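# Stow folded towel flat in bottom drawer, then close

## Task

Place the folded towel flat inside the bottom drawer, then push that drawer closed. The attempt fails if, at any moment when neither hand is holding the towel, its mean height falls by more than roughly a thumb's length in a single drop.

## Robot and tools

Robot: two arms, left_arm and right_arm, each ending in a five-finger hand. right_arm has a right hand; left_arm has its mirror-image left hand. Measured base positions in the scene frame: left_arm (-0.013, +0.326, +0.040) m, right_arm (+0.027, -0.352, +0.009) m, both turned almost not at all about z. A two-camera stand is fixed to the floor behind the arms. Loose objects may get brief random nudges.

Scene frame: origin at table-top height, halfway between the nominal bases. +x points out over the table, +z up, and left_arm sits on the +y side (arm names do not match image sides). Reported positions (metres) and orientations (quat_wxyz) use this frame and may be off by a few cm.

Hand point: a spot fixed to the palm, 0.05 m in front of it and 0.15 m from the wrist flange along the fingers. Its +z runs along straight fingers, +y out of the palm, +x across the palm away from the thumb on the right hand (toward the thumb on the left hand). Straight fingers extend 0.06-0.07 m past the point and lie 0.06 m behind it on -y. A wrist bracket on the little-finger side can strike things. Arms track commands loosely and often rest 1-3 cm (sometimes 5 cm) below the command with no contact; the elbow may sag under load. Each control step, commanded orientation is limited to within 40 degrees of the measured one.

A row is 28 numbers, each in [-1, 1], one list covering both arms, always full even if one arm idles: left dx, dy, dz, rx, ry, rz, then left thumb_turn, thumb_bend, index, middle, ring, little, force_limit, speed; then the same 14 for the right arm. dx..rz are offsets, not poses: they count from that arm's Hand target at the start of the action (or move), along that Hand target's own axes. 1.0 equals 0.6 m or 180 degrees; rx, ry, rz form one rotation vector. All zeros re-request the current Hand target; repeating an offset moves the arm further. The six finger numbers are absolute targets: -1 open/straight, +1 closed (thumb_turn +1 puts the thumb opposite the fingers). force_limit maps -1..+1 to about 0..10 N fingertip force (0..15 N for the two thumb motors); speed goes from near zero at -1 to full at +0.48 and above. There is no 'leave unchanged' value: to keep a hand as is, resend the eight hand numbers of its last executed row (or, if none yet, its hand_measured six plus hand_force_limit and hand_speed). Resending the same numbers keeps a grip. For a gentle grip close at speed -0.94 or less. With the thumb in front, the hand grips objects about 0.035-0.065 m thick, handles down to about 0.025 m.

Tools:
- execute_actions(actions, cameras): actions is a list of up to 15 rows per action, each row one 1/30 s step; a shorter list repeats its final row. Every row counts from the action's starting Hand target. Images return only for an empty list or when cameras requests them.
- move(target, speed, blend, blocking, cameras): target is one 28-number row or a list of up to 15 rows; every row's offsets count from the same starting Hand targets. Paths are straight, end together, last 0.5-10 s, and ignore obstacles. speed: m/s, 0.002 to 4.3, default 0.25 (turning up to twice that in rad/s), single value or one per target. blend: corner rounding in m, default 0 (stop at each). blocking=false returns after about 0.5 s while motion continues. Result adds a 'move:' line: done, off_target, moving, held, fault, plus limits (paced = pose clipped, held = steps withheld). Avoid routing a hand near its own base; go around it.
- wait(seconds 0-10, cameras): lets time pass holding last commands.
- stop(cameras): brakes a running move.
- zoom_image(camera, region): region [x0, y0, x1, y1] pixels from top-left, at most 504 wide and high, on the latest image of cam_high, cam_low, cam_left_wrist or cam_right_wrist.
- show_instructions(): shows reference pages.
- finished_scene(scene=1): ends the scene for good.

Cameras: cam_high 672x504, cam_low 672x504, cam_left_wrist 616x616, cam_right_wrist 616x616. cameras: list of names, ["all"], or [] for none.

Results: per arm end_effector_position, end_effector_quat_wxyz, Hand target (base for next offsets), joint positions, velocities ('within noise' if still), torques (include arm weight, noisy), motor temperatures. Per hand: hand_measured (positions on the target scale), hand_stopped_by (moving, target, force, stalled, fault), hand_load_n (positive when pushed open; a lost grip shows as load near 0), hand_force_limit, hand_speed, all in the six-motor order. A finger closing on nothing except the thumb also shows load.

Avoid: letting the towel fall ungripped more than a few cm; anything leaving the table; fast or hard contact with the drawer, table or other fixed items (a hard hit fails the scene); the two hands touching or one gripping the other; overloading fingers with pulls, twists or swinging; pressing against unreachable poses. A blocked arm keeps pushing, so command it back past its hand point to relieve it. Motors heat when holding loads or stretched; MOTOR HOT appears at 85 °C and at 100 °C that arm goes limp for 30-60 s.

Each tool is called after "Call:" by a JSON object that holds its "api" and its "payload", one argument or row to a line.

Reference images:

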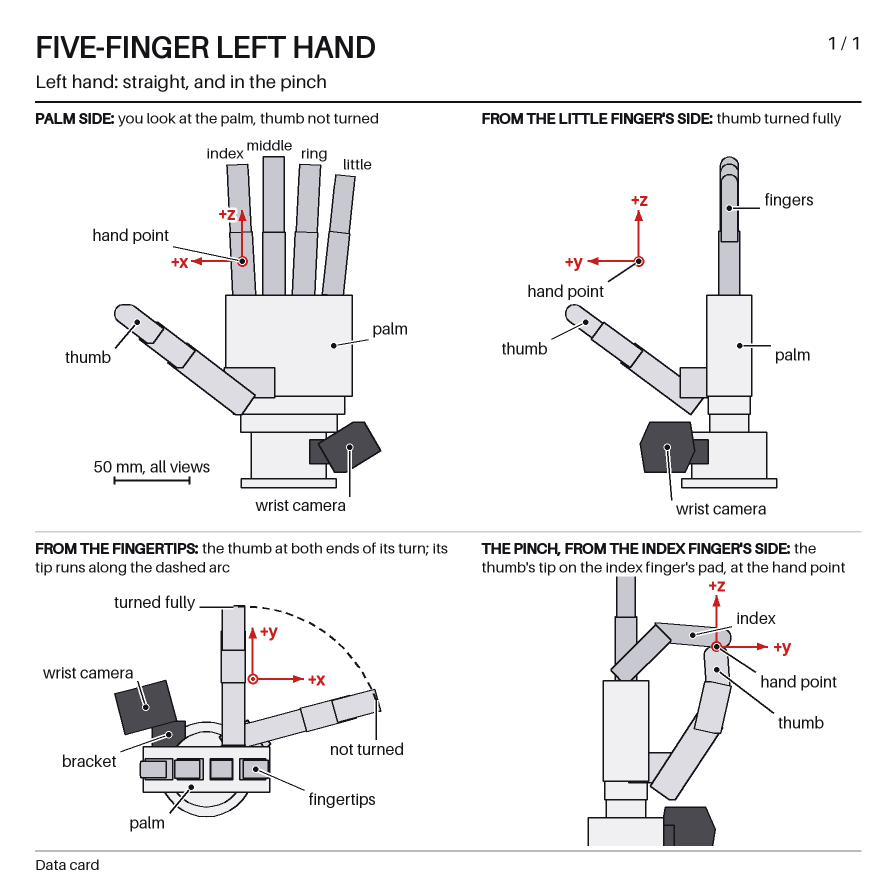

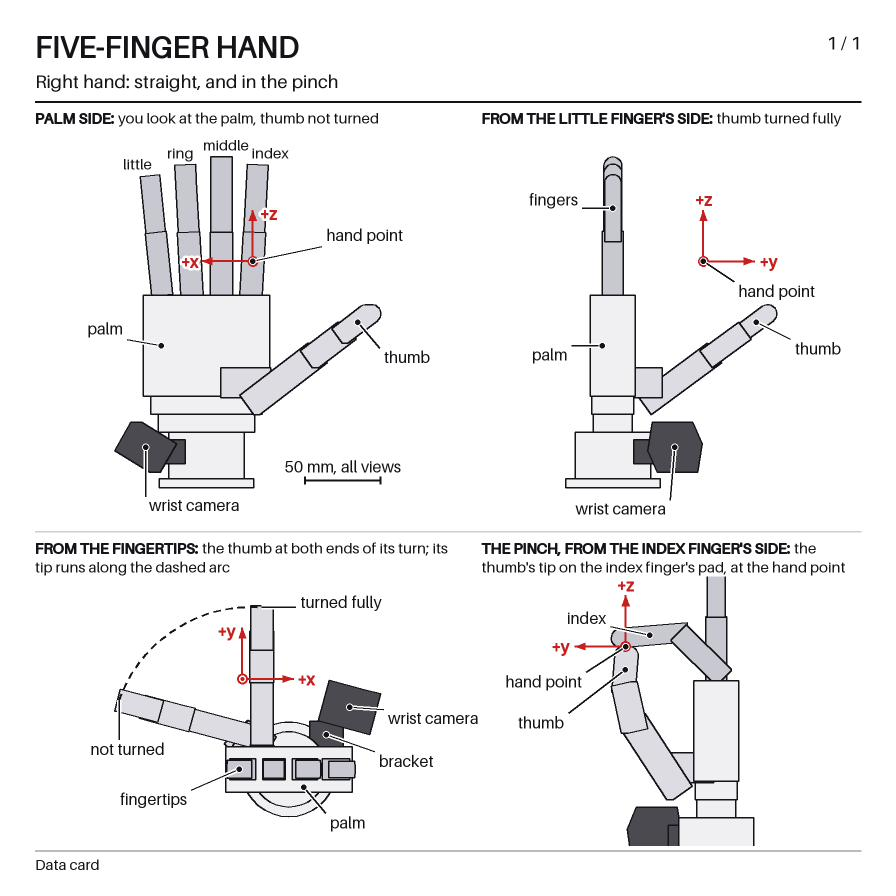

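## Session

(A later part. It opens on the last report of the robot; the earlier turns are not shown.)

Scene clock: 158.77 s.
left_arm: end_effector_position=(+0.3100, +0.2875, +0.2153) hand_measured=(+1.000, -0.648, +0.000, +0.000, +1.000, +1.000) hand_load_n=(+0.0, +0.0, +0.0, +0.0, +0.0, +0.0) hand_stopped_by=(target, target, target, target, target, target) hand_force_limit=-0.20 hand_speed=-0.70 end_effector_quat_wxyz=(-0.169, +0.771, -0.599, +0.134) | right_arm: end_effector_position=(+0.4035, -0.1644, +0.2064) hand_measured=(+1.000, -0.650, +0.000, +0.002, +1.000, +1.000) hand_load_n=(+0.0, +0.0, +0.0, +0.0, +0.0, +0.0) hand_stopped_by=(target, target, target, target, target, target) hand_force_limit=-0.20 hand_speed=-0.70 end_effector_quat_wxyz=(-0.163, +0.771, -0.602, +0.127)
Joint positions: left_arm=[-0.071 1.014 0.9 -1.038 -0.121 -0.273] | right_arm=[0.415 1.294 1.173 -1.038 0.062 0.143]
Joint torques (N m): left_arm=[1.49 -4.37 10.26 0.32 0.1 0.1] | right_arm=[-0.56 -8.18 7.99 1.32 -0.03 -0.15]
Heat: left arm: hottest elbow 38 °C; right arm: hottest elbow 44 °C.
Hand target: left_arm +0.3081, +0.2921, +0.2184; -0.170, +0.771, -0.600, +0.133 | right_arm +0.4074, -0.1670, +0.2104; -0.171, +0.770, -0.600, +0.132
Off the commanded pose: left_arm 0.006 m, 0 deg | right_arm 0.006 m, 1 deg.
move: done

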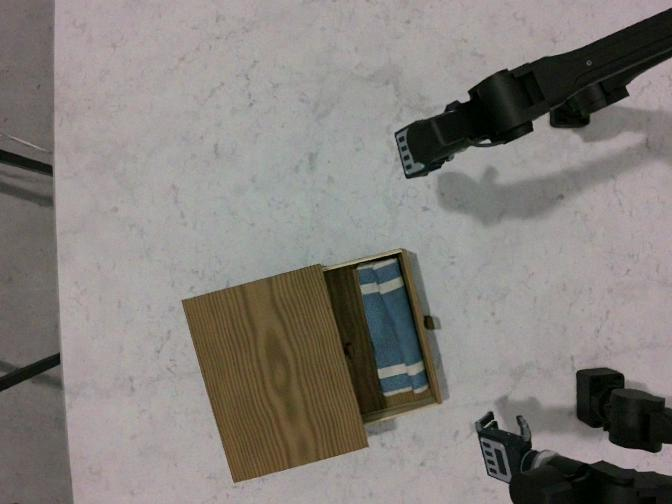

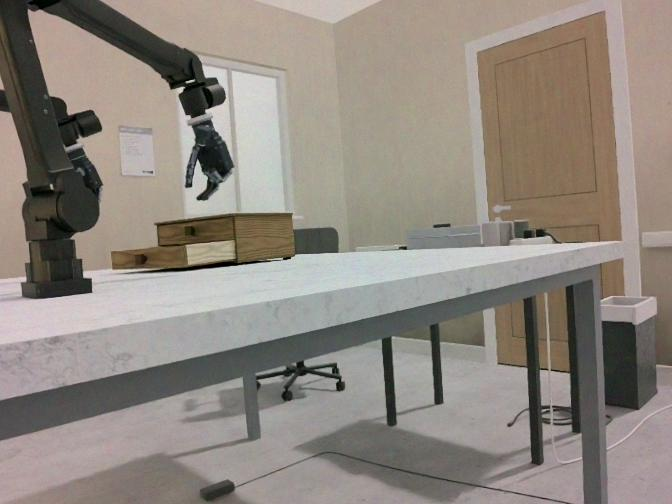

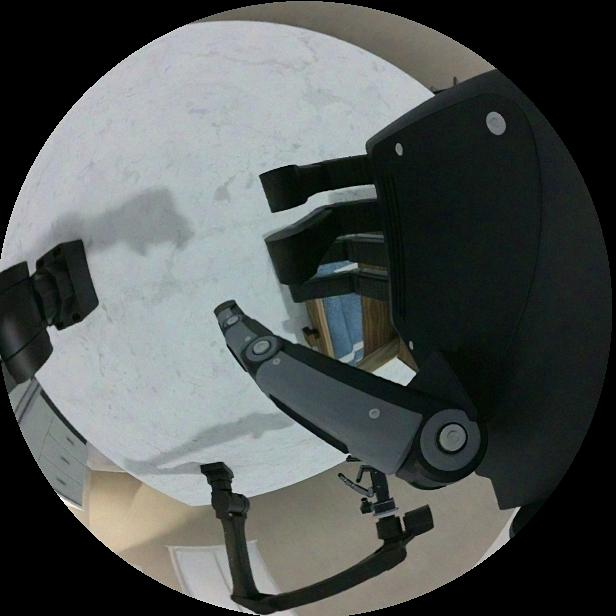

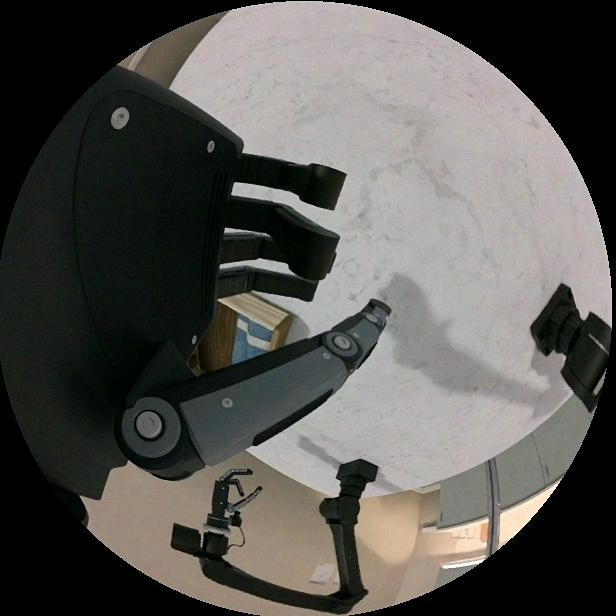

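Call:
{"api": "move", "payload": {
  "target": [
    [0.2097,0.015,0.1187,0,0,0,1,0.5,-1,-1,-1,-1,-0.2,0,-0.406,-0.0153,0.1182,0,0,0,1,0.5,-1,-1,-1,-1,-0.2,0],
    [0.2097,0.0467,0.1867,0,0,0,1,0.5,-1,-1,-1,-1,-0.2,0,-0.406,0.0163,0.1862,0,0,0,1,0.5,-1,-1,-1,-1,-0.2,0]
  ],
  "speed": 0.15,
  "blend": [0.01,0],
  "cameras": ["cam_low","cam_left_wrist","cam_right_wrist","cam_high"]
}}

Call:
{"api": "zoom_image", "payload": {
  "camera": "cam_high",
  "region": [290, 230, 490, 430]
}}

Call:
{"api": "zoom_image", "payload": {
  "camera": "cam_low",
  "region": [90, 150, 270, 290]
}}

Call:
{"api": "zoom_image", "payload": {
  "camera": "cam_left_wrist",
  "region": [120, 140, 420, 440]
}}

Call:
{"api": "zoom_image", "payload": {
  "camera": "cam_right_wrist",
  "region": [200, 140, 500, 440]
}}

Scene clock: 166.57 s.
left_arm: end_effector_position=(+0.3537, +0.1829, +0.1018) hand_measured=(+1.000, +0.500, -1.000, -1.000, -1.000, -1.000) hand_load_n=(+0.0, +0.0, +0.0, +0.0, +0.0, +0.0) hand_stopped_by=(target, target, target, target, target, target) hand_force_limit=-0.20 hand_speed=0.00 end_effector_quat_wxyz=(-0.167, +0.771, -0.602, +0.121) | right_arm: end_effector_position=(+0.3841, +0.0737, +0.1070) hand_measured=(+1.000, +0.500, -1.000, -1.000, -1.000, -1.000) hand_load_n=(+0.0, +0.0, +0.0, +0.0, +0.0, +0.0) hand_stopped_by=(target, target, target, target, target, target) hand_force_limit=-0.20 hand_speed=0.00 end_effector_quat_wxyz=(-0.166, +0.773, -0.598, +0.133)
Joint positions: left_arm=[-0.367 1.329 0.836 -0.735 -0.238 -0.549] | right_arm=[0.871 1.686 1.34 -0.868 0.243 0.557]
Joint torques (N m): left_arm=[-0.56 -6.65 9.57 1.18 -0.25 -0.12] | right_arm=[0.44 -11.58 7.79 1.07 0.28 0.13]
Heat: left arm: hottest elbow 38 °C; right arm: hottest elbow 44 °C.
Hand target: left_arm +0.3601, +0.1752, +0.1050; -0.170, +0.771, -0.600, +0.133 | right_arm +0.3847, +0.0786, +0.1051; -0.170, +0.770, -0.600, +0.132
Off the commanded pose: left_arm 0.010 m, 1 deg | right_arm 0.005 m, 1 deg.
move: done

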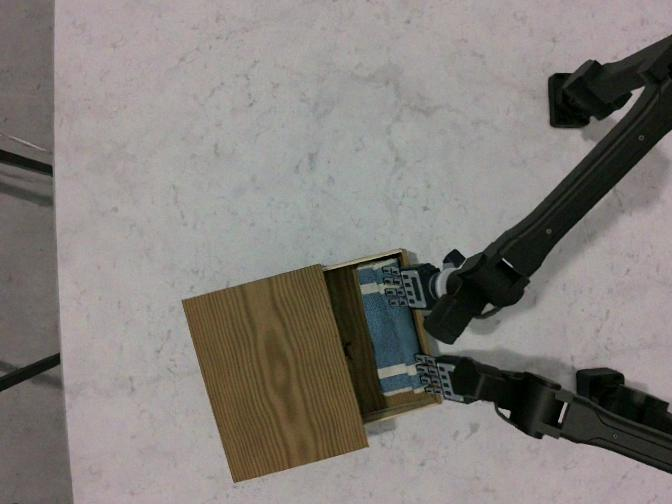

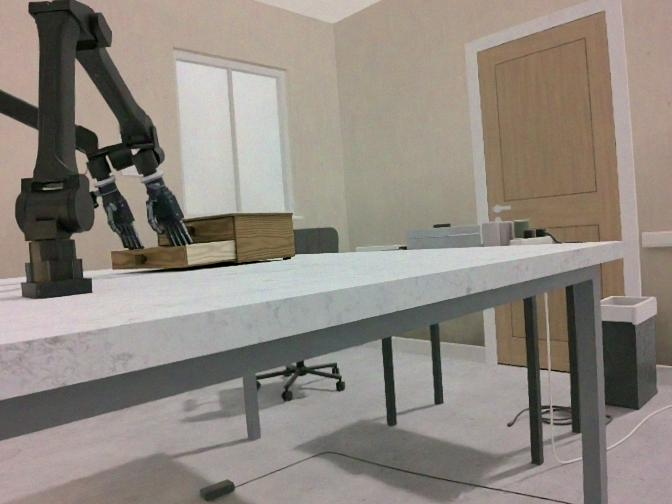

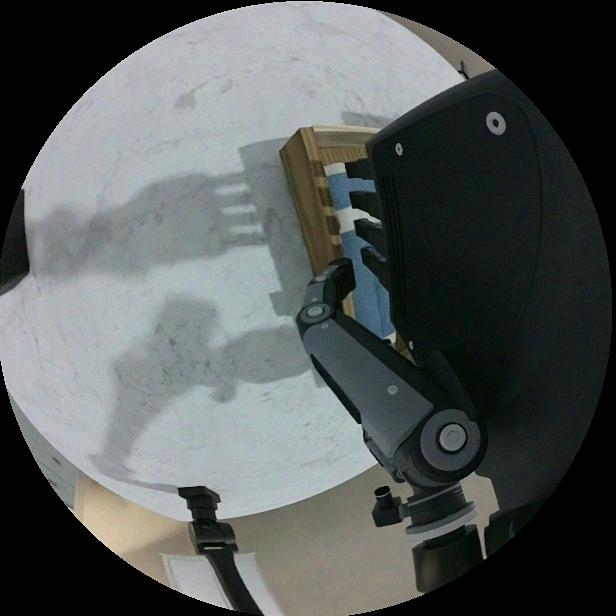

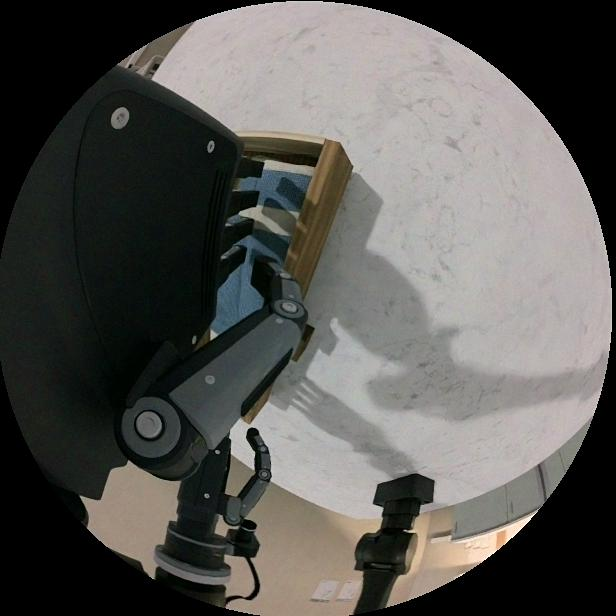

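Scaled by 2.520.

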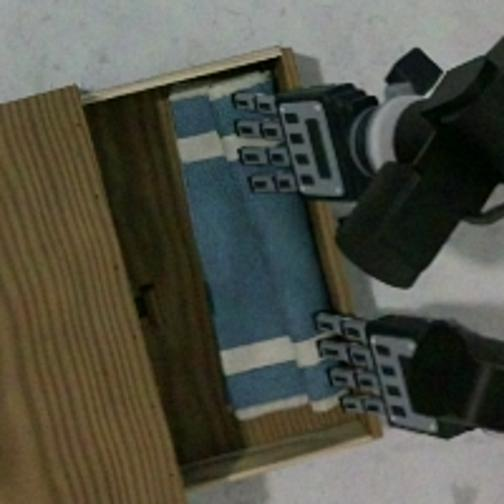

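Scaled by 2.800.

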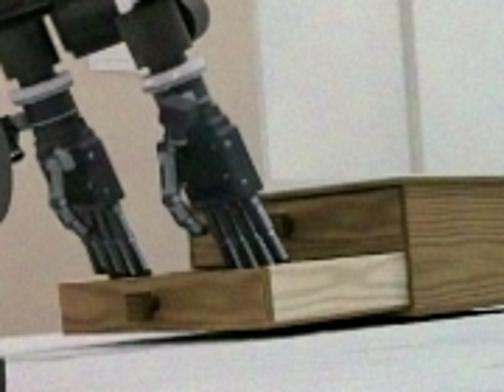

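Scaled by 1.680 from the camera's 616x616 image, which has a finer 880x880 frame.

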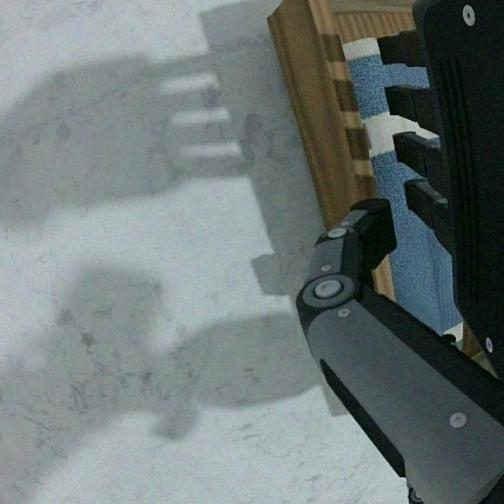

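Scaled by 1.680 from the camera's 616x616 image, which has a finer 880x880 frame.

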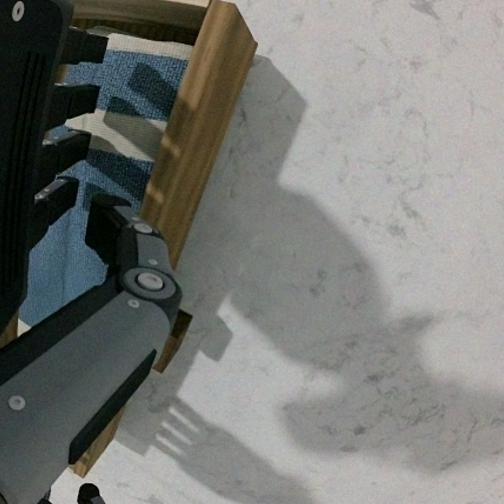

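Call:
{"api": "move", "payload": {
  "target": [
    [0,-0.1052,0.0307,0,0,0,1,0.5,-1,-1,-1,-1,-0.2,0,0,-0.0688,0.0137,0,0,0,1,0.5,-1,-1,-1,-1,-0.2,0],
    [0,-0.07,0.1063,0,0,0,1,0.5,-1,-1,-1,-1,-0.2,0,0,-0.0337,0.0893,0,0,0,1,0.5,-1,-1,-1,-1,-0.2,0]
  ],
  "speed": [0.12, 0.06],
  "cameras": ["cam_low","cam_left_wrist","cam_right_wrist","cam_high"]
}}

Call:
{"api": "zoom_image", "payload": {
  "camera": "cam_high",
  "region": [290, 230, 490, 430]
}}

Call:
{"api": "zoom_image", "payload": {
  "camera": "cam_left_wrist",
  "region": [200, 100, 450, 350]
}}

Call:
{"api": "zoom_image", "payload": {
  "camera": "cam_right_wrist",
  "region": [180, 100, 430, 350]
}}

Scene clock: 172.13 s.
left_arm: end_effector_position=(+0.4180, +0.1874, +0.0669) hand_measured=(+1.000, +0.500, -1.000, -1.000, -1.000, -1.000) hand_load_n=(+0.0, +0.5, +0.0, +0.0, +0.0, +0.0) hand_stopped_by=(target, target, target, target, target, target) hand_force_limit=-0.20 hand_speed=0.00 end_effector_quat_wxyz=(-0.168, +0.772, -0.599, +0.130) | right_arm: end_effector_position=(+0.4232, +0.0930, +0.0811) hand_measured=(+1.000, +0.500, -1.000, -1.000, -1.000, -1.000) hand_load_n=(+0.0, +0.0, +0.0, +0.0, +0.0, -0.5) hand_stopped_by=(target, target, target, target, target, target) hand_force_limit=-0.20 hand_speed=0.00 end_effector_quat_wxyz=(-0.181, +0.767, -0.602, +0.133)
Joint positions: left_arm=[-0.302 1.522 0.925 -0.599 -0.212 -0.491] | right_arm=[0.84 1.789 1.4 -0.789 0.232 0.539]
Joint torques (N m): left_arm=[1.38 -8.41 8.57 1.24 0.01 0.11] | right_arm=[0.21 -11.46 6.82 1.11 0.05 -0.11]
Heat: left arm: hottest elbow 38 °C; right arm: hottest elbow 44 °C.
Hand target: left_arm +0.4231, +0.1912, +0.0648; -0.170, +0.771, -0.600, +0.133 | right_arm +0.4244, +0.0887, +0.0653; -0.171, +0.770, -0.600, +0.132
Off the commanded pose: left_arm 0.007 m, 0 deg | right_arm 0.017 m, 1 deg.
move: off_target (right_arm)

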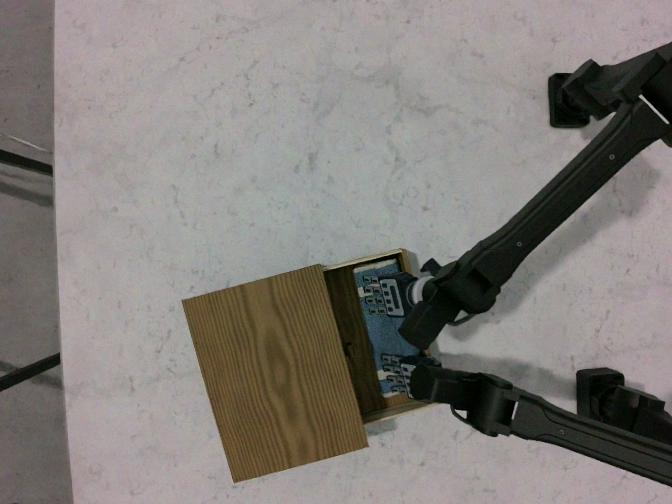

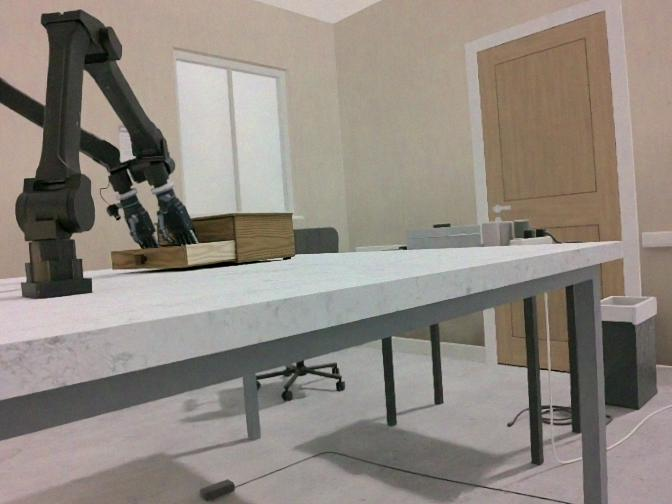

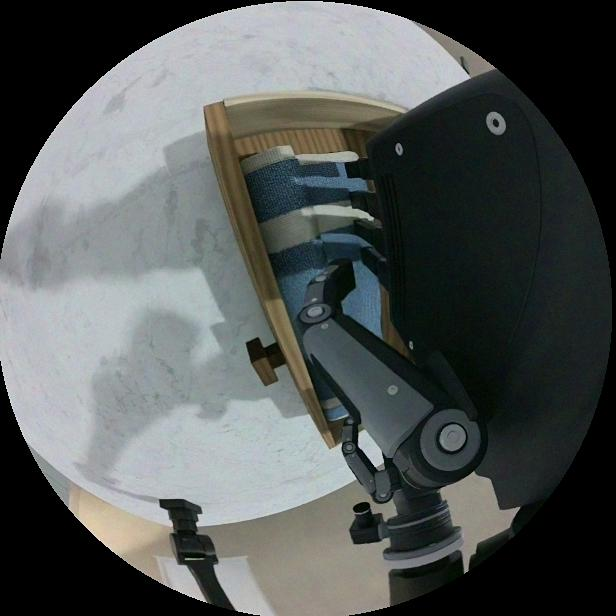

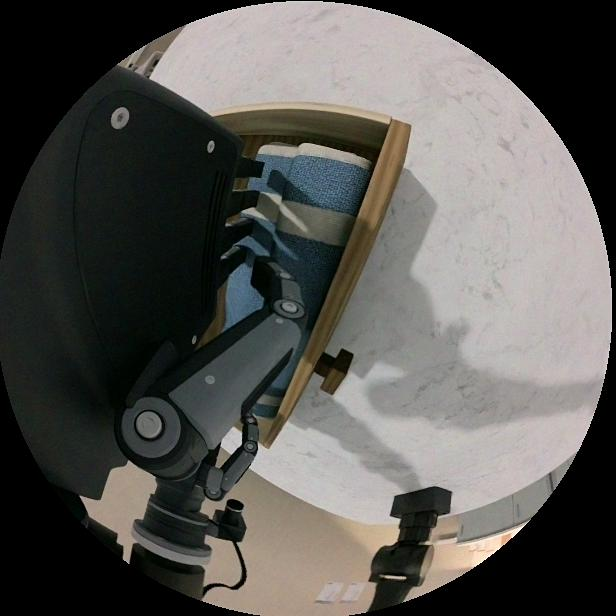

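Scaled by 2.520.

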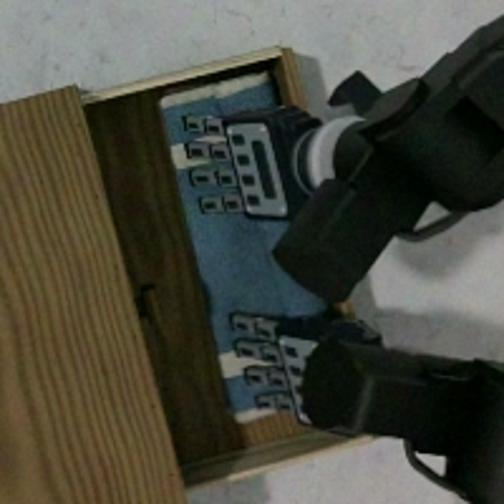

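Scaled by 2.016 from the camera's 616x616 image, which has a finer 880x880 frame.

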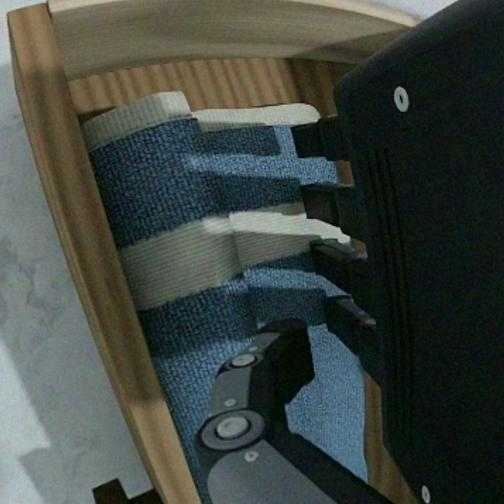

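Scaled by 2.016 from the camera's 616x616 image, which has a finer 880x880 frame.

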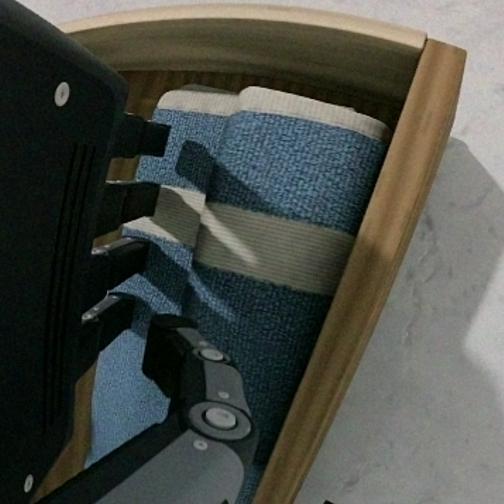

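Call:
{"api": "move", "payload": {
  "target": [0,-0.0755,0.0352,0,0,0,1,0.5,-1,-1,-1,-1,-0.2,0,0,-0.0755,0.0352,0,0,0,1,0.5,-1,-1,-1,-1,-0.2,0],
  "speed": 0.06,
  "cameras": ["cam_low","cam_left_wrist","cam_right_wrist","cam_high"]
}}

Call:
{"api": "zoom_image", "payload": {
  "camera": "cam_high",
  "region": [290, 230, 490, 430]
}}

Call:
{"api": "zoom_image", "payload": {
  "camera": "cam_left_wrist",
  "region": [200, 100, 450, 350]
}}

Call:
{"api": "zoom_image", "payload": {
  "camera": "cam_right_wrist",
  "region": [180, 100, 430, 350]
}}

Scene clock: 174.23 s.
left_arm: end_effector_position=(+0.4577, +0.2003, +0.0659) hand_measured=(+1.000, +0.500, -1.000, -1.000, -1.000, -1.000) hand_load_n=(+0.0, +0.0, +0.0, +0.0, +0.0, +0.0) hand_stopped_by=(target, target, target, target, target, target) hand_force_limit=-0.20 hand_speed=0.00 end_effector_quat_wxyz=(-0.169, +0.771, -0.599, +0.132) | right_arm: end_effector_position=(+0.4638, +0.1029, +0.0811) hand_measured=(+1.000, +0.500, -1.000, -1.000, -1.000, -1.000) hand_load_n=(+0.0, +0.5, +0.0, +0.0, +0.0, +0.0) hand_stopped_by=(target, target, target, target, target, target) hand_force_limit=-0.20 hand_speed=0.00 end_effector_quat_wxyz=(-0.186, +0.767, -0.599, +0.134)
Joint positions: left_arm=[-0.251 1.604 1.019 -0.597 -0.194 -0.441] | right_arm=[0.801 1.868 1.513 -0.805 0.217 0.497]
Joint torques (N m): left_arm=[1.55 -8.06 11.25 0.73 0.13 0.11] | right_arm=[-0.62 -10.75 9.55 0.35 -0.02 -0.18]
Heat: left arm: hottest elbow 38 °C; right arm: hottest elbow 44 °C.
Hand target: left_arm +0.4716, +0.2036, +0.0647; -0.170, +0.771, -0.599, +0.133 | right_arm +0.4729, +0.1010, +0.0650; -0.171, +0.770, -0.600, +0.132
Off the commanded pose: left_arm 0.014 m, 0 deg | right_arm 0.018 m, 2 deg.
move: off_target (left_arm, right_arm)

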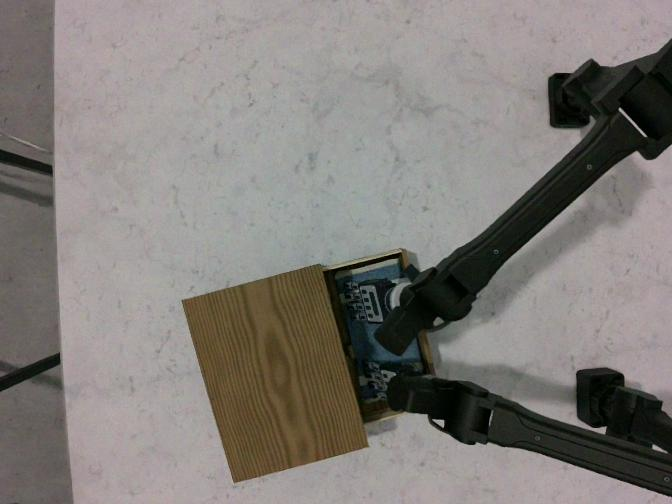

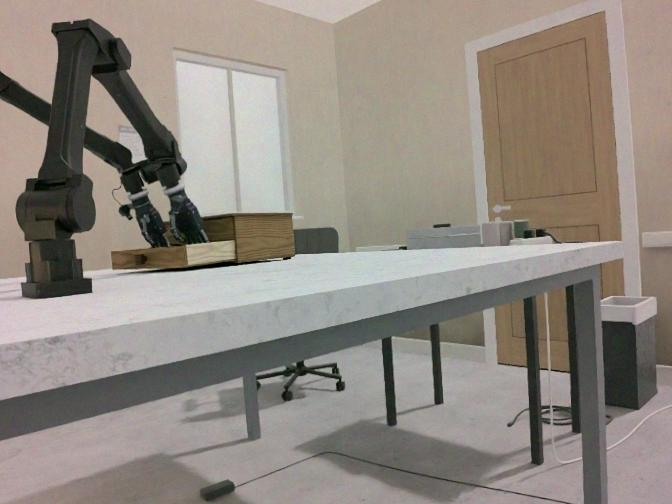

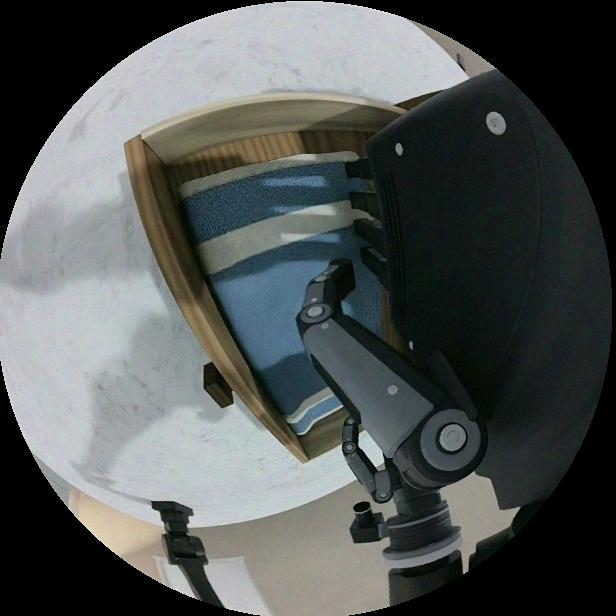

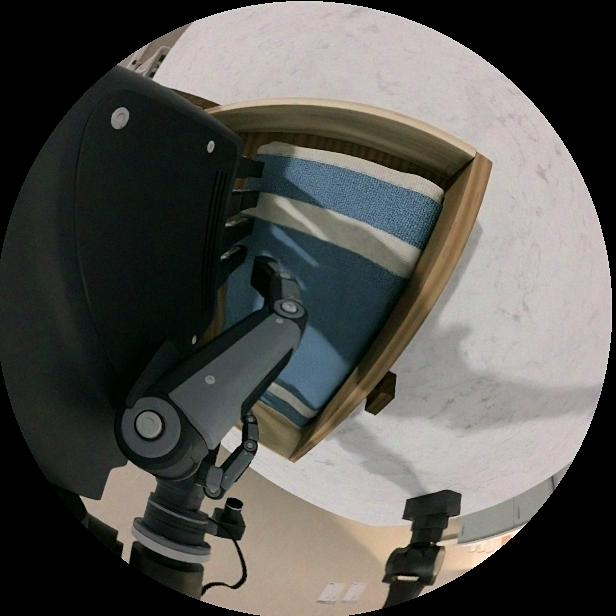

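Scaled by 2.520.

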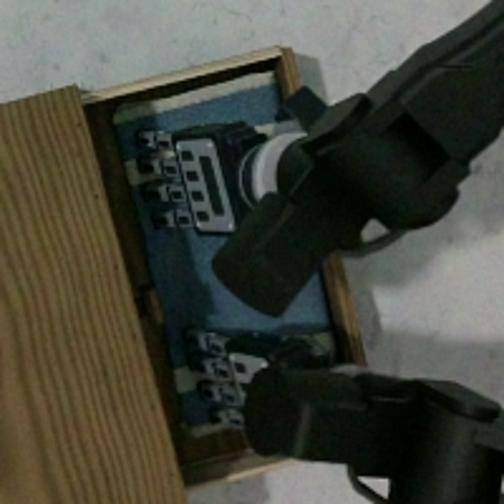

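Scaled by 2.016 from the camera's 616x616 image, which has a finer 880x880 frame.

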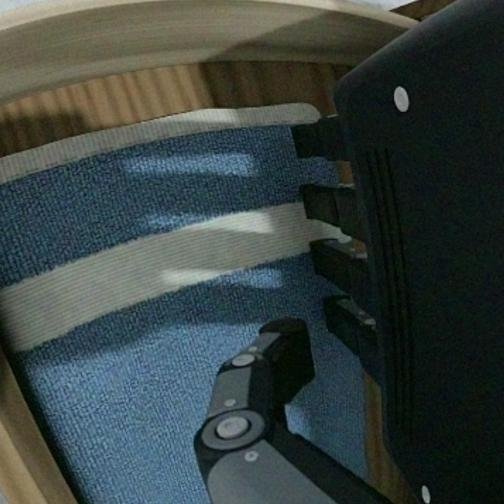

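Scaled by 2.016 from the camera's 616x616 image, which has a finer 880x880 frame.

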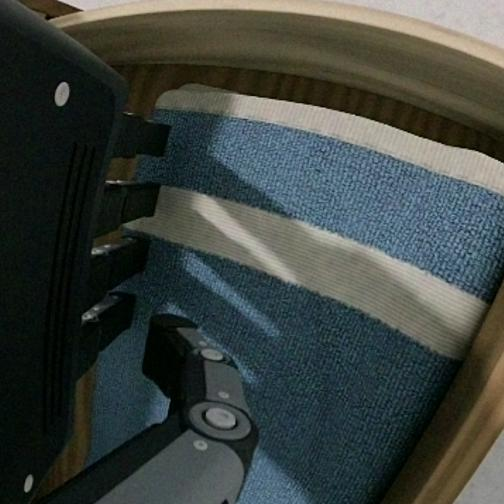

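Call:
{"api": "move", "payload": {
  "target": [
    [0,-0.0498,-0.0872,0,0,0,1,0.5,-1,-1,-1,-1,-0.2,0,0,-0.0498,-0.0872,0,0,0,1,0.5,-1,-1,-1,-1,-0.2,0],
    [0,0.0222,-0.2678,0,0,0,1,-1,-1,-1,-1,-1,-0.2,0,0,0.0222,-0.2678,0,0,0,1,-1,-1,-1,-1,-1,-0.2,0],
    [-0.0167,0.2283,-0.2633,0.2806,-0.2808,0.4406,1,-1,-1,1,1,1,-0.2,0,0.5768,0.2715,-0.4668,0,0,0,1,-1,-1,-1,-1,-1,-0.2,0]
  ],
  "speed": [0.1,0.2,0.3],
  "cameras": ["cam_low","cam_left_wrist","cam_right_wrist","cam_high"]
}}

Call:
{"api": "zoom_image", "payload": {
  "camera": "cam_high",
  "region": [290, 230, 490, 430]
}}

Scene clock: 189.00 s.
left_arm: end_effector_position=(+0.2860, +0.1709, +0.1508) hand_measured=(+1.000, -1.000, -1.000, -1.000, -1.000, -1.000) hand_load_n=(+0.5, +0.0, +0.0, +0.0, +0.0, +0.0) hand_stopped_by=(target, target, target, target, target, target) hand_force_limit=-0.20 hand_speed=0.00 end_effector_quat_wxyz=(+0.696, -0.098, +0.706, +0.091) | right_arm: end_effector_position=(+0.3016, -0.2964, +0.2486) hand_measured=(+1.000, -1.000, -1.000, -1.000, -1.000, -1.000) hand_load_n=(+0.0, -0.5, -0.5, +0.0, +0.0, +0.0) hand_stopped_by=(target, target, target, target, target, target) hand_force_limit=-0.20 hand_speed=0.00 end_effector_quat_wxyz=(-0.171, +0.770, -0.600, +0.131)
Joint positions: left_arm=[-1.14 1.563 0.347 1.129 -1.386 1.479] | right_arm=[0.09 0.919 1.012 -1.235 -0.076 -0.155]
Joint torques (N m): left_arm=[-0.56 -5.19 4.37 1.57 0.11 0.15] | right_arm=[-0.38 -3.66 8.28 0.68 -0.13 -0.08]
Heat: left arm: hottest elbow 38 °C; right arm: hottest elbow 44 °C.
Hand target: left_arm +0.2841, +0.1665, +0.1504; +0.701, -0.088, +0.702, +0.087 | right_arm +0.2999, -0.2999, +0.2501; -0.171, +0.770, -0.600, +0.132
Off the commanded pose: left_arm 0.005 m, 1 deg | right_arm 0.004 m, 0 deg.
move: done (path cut at 10 s); path passed 2 of 3 targets; target 3's new numbers were not sent

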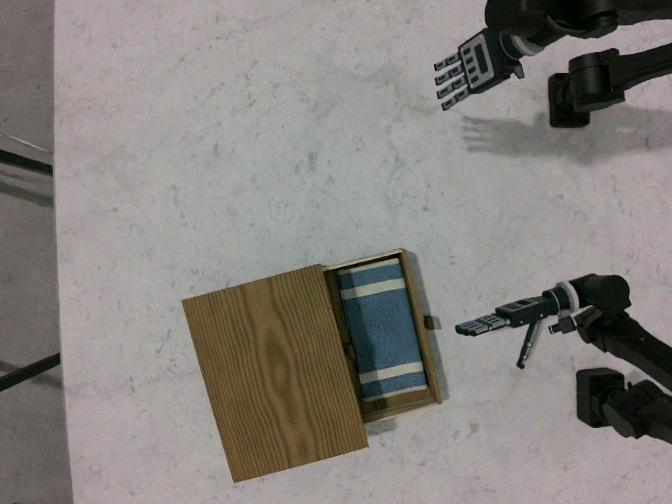

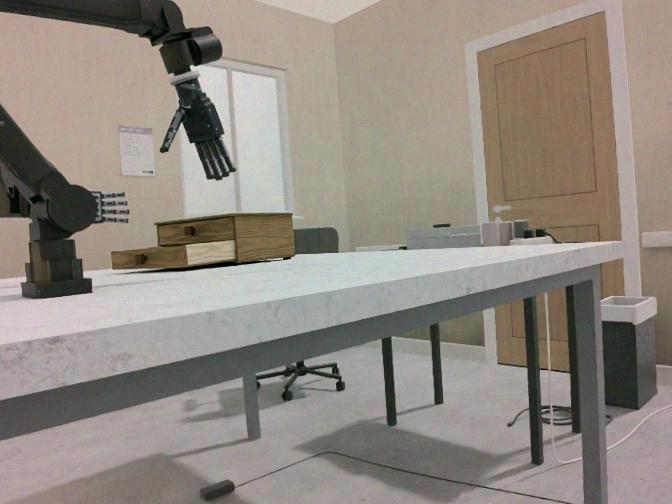

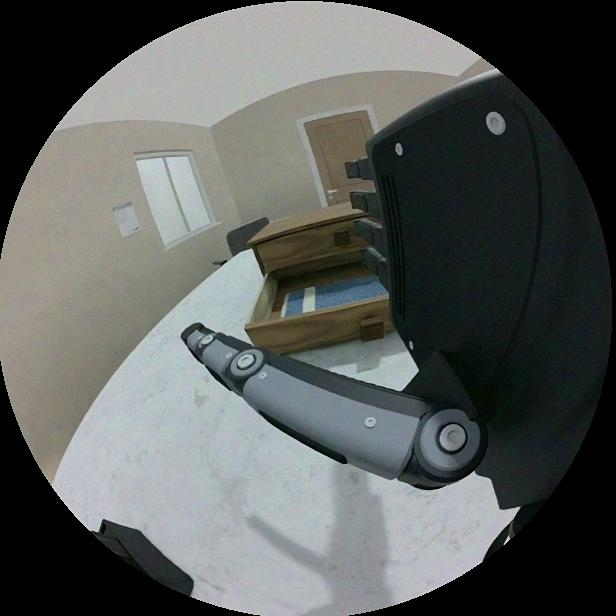

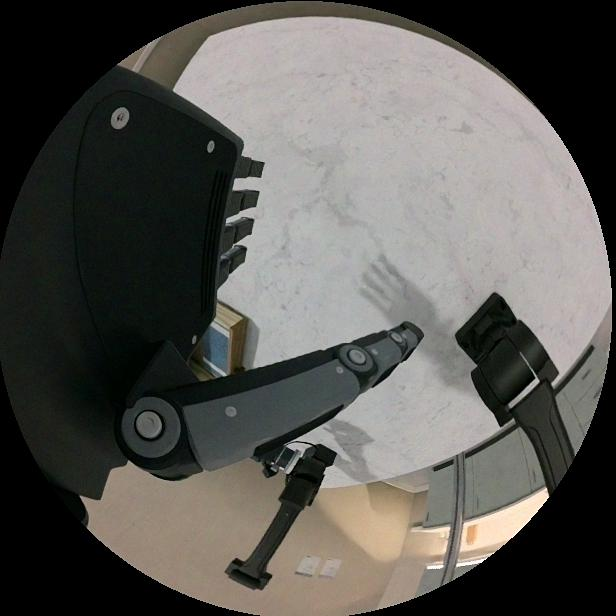

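Scaled by 2.520.

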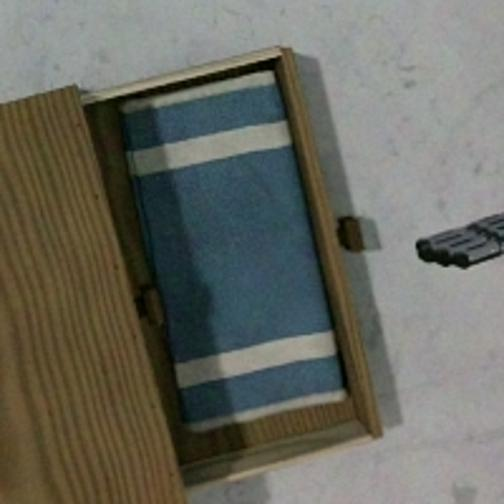

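Call:
{"api": "move", "payload": {
  "target": [
    [0,-0.003,-0.0333,0,0,0,1,-1,-1,1,1,1,-0.2,0,0,0,0,0,0,0,1,-1,-1,-1,-1,-1,-0.2,0],
    [0.175,-0.003,-0.0333,0,0,0,1,-1,-1,1,1,1,-0.2,0,0,0,0,0,0,0,1,-1,-1,-1,-1,-1,-0.2,0]
  ],
  "speed": [0.1,0.15],
  "cameras": ["cam_low","cam_left_wrist","cam_high"]
}}

Call:
{"api": "zoom_image", "payload": {
  "camera": "cam_high",
  "region": [390, 270, 510, 390]
}}

Call:
{"api": "zoom_image", "payload": {
  "camera": "cam_left_wrist",
  "region": [150, 130, 400, 370]
}}

Call:
{"api": "zoom_image", "payload": {
  "camera": "cam_low",
  "region": [70, 200, 220, 300]
}}

Scene clock: 193.63 s.
left_arm: end_effector_position=(+0.2664, +0.1649, +0.0457) hand_measured=(+1.000, -1.000, -1.000, +1.000, +1.000, +1.000) hand_load_n=(+0.0, +0.0, +0.0, +0.0, +0.0, +0.0) hand_stopped_by=(target, target, target, target, target, target) hand_force_limit=-0.20 hand_speed=0.00 end_effector_quat_wxyz=(+0.695, -0.093, +0.707, +0.092) | right_arm: end_effector_position=(+0.3016, -0.2964, +0.2486) hand_measured=(+1.000, -1.000, -1.000, -1.000, -1.000, -1.000) hand_load_n=(+0.0, +0.0, +0.0, +0.0, +0.0, +0.0) hand_stopped_by=(target, target, target, target, target, target) hand_force_limit=-0.20 hand_speed=0.00 end_effector_quat_wxyz=(-0.171, +0.770, -0.600, +0.131)
Joint positions: left_arm=[-1.21 2.069 0.379 1.54 -1.45 1.421] | right_arm=[0.09 0.919 1.012 -1.235 -0.076 -0.155]
Joint torques (N m): left_arm=[-0.56 -7.47 0.76 1.52 -0.18 0.15] | right_arm=[-0.79 -2.73 8.34 0.57 -0.15 -0.11]
Heat: left arm: hottest elbow 37 °C; right arm: hottest elbow 43 °C.
Hand target: left_arm +0.2650, +0.1596, +0.0454; +0.701, -0.088, +0.702, +0.087 | right_arm +0.2999, -0.2999, +0.2501; -0.171, +0.770, -0.600, +0.132
Off the commanded pose: left_arm 0.005 m, 1 deg | right_arm 0.004 m, 0 deg.
move: done
Images, in order (width x height): cam_high 672x504, cam_low 672x504, cam_left_wrist 616x616.

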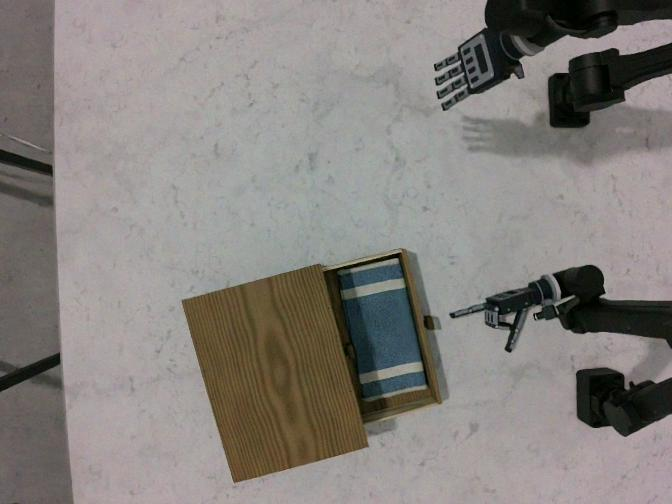

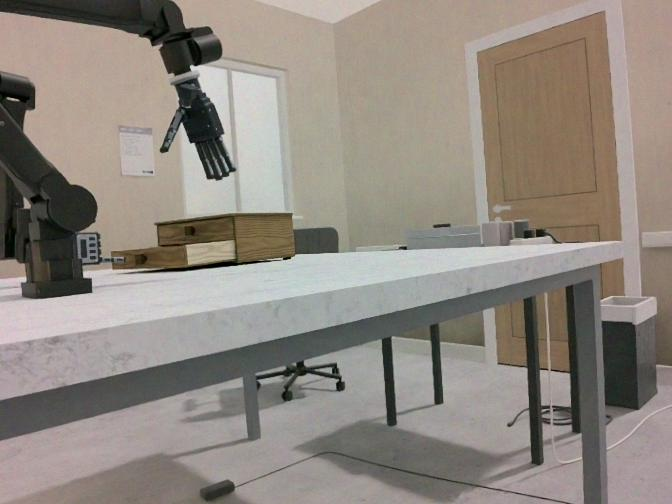

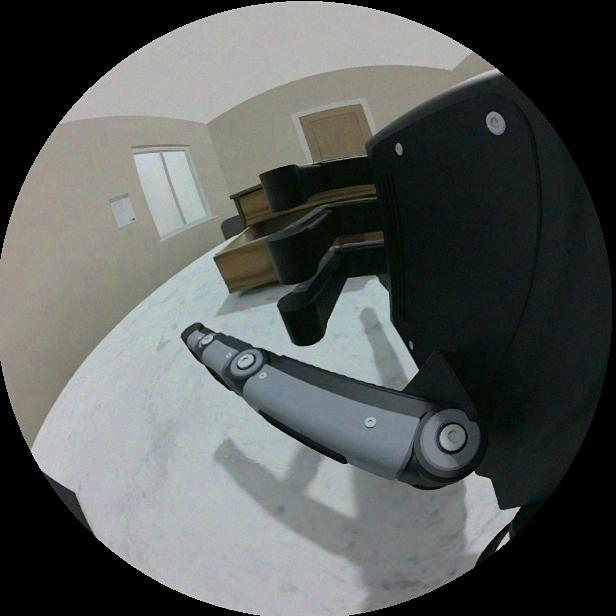

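Scaled by 4.200.

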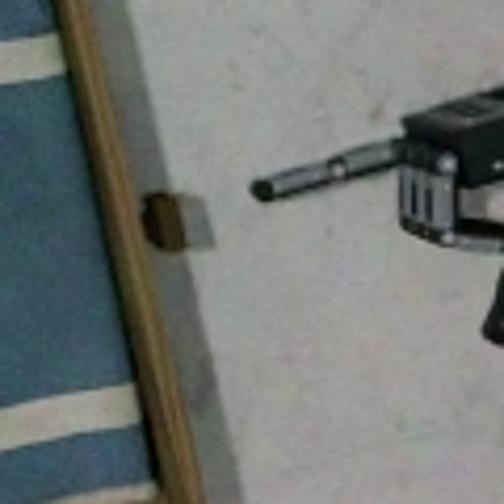

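Scaled by 2.016 from the camera's 616x616 image, which has a finer 880x880 frame.

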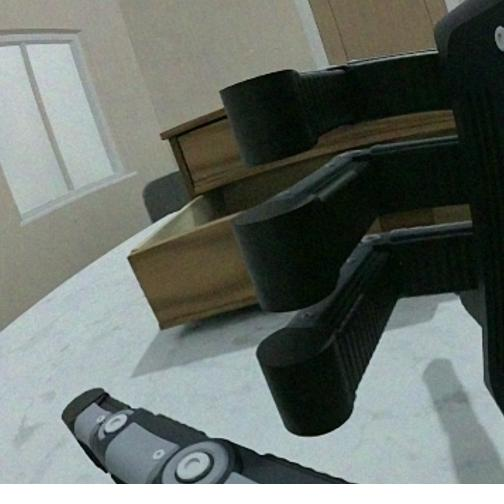

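Scaled by 3.360.

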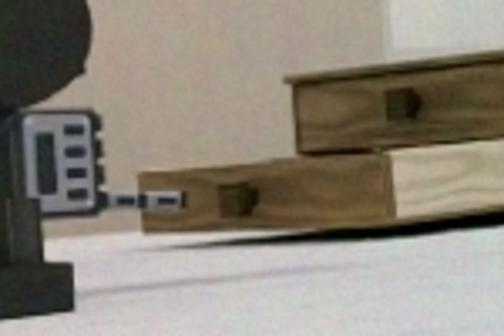

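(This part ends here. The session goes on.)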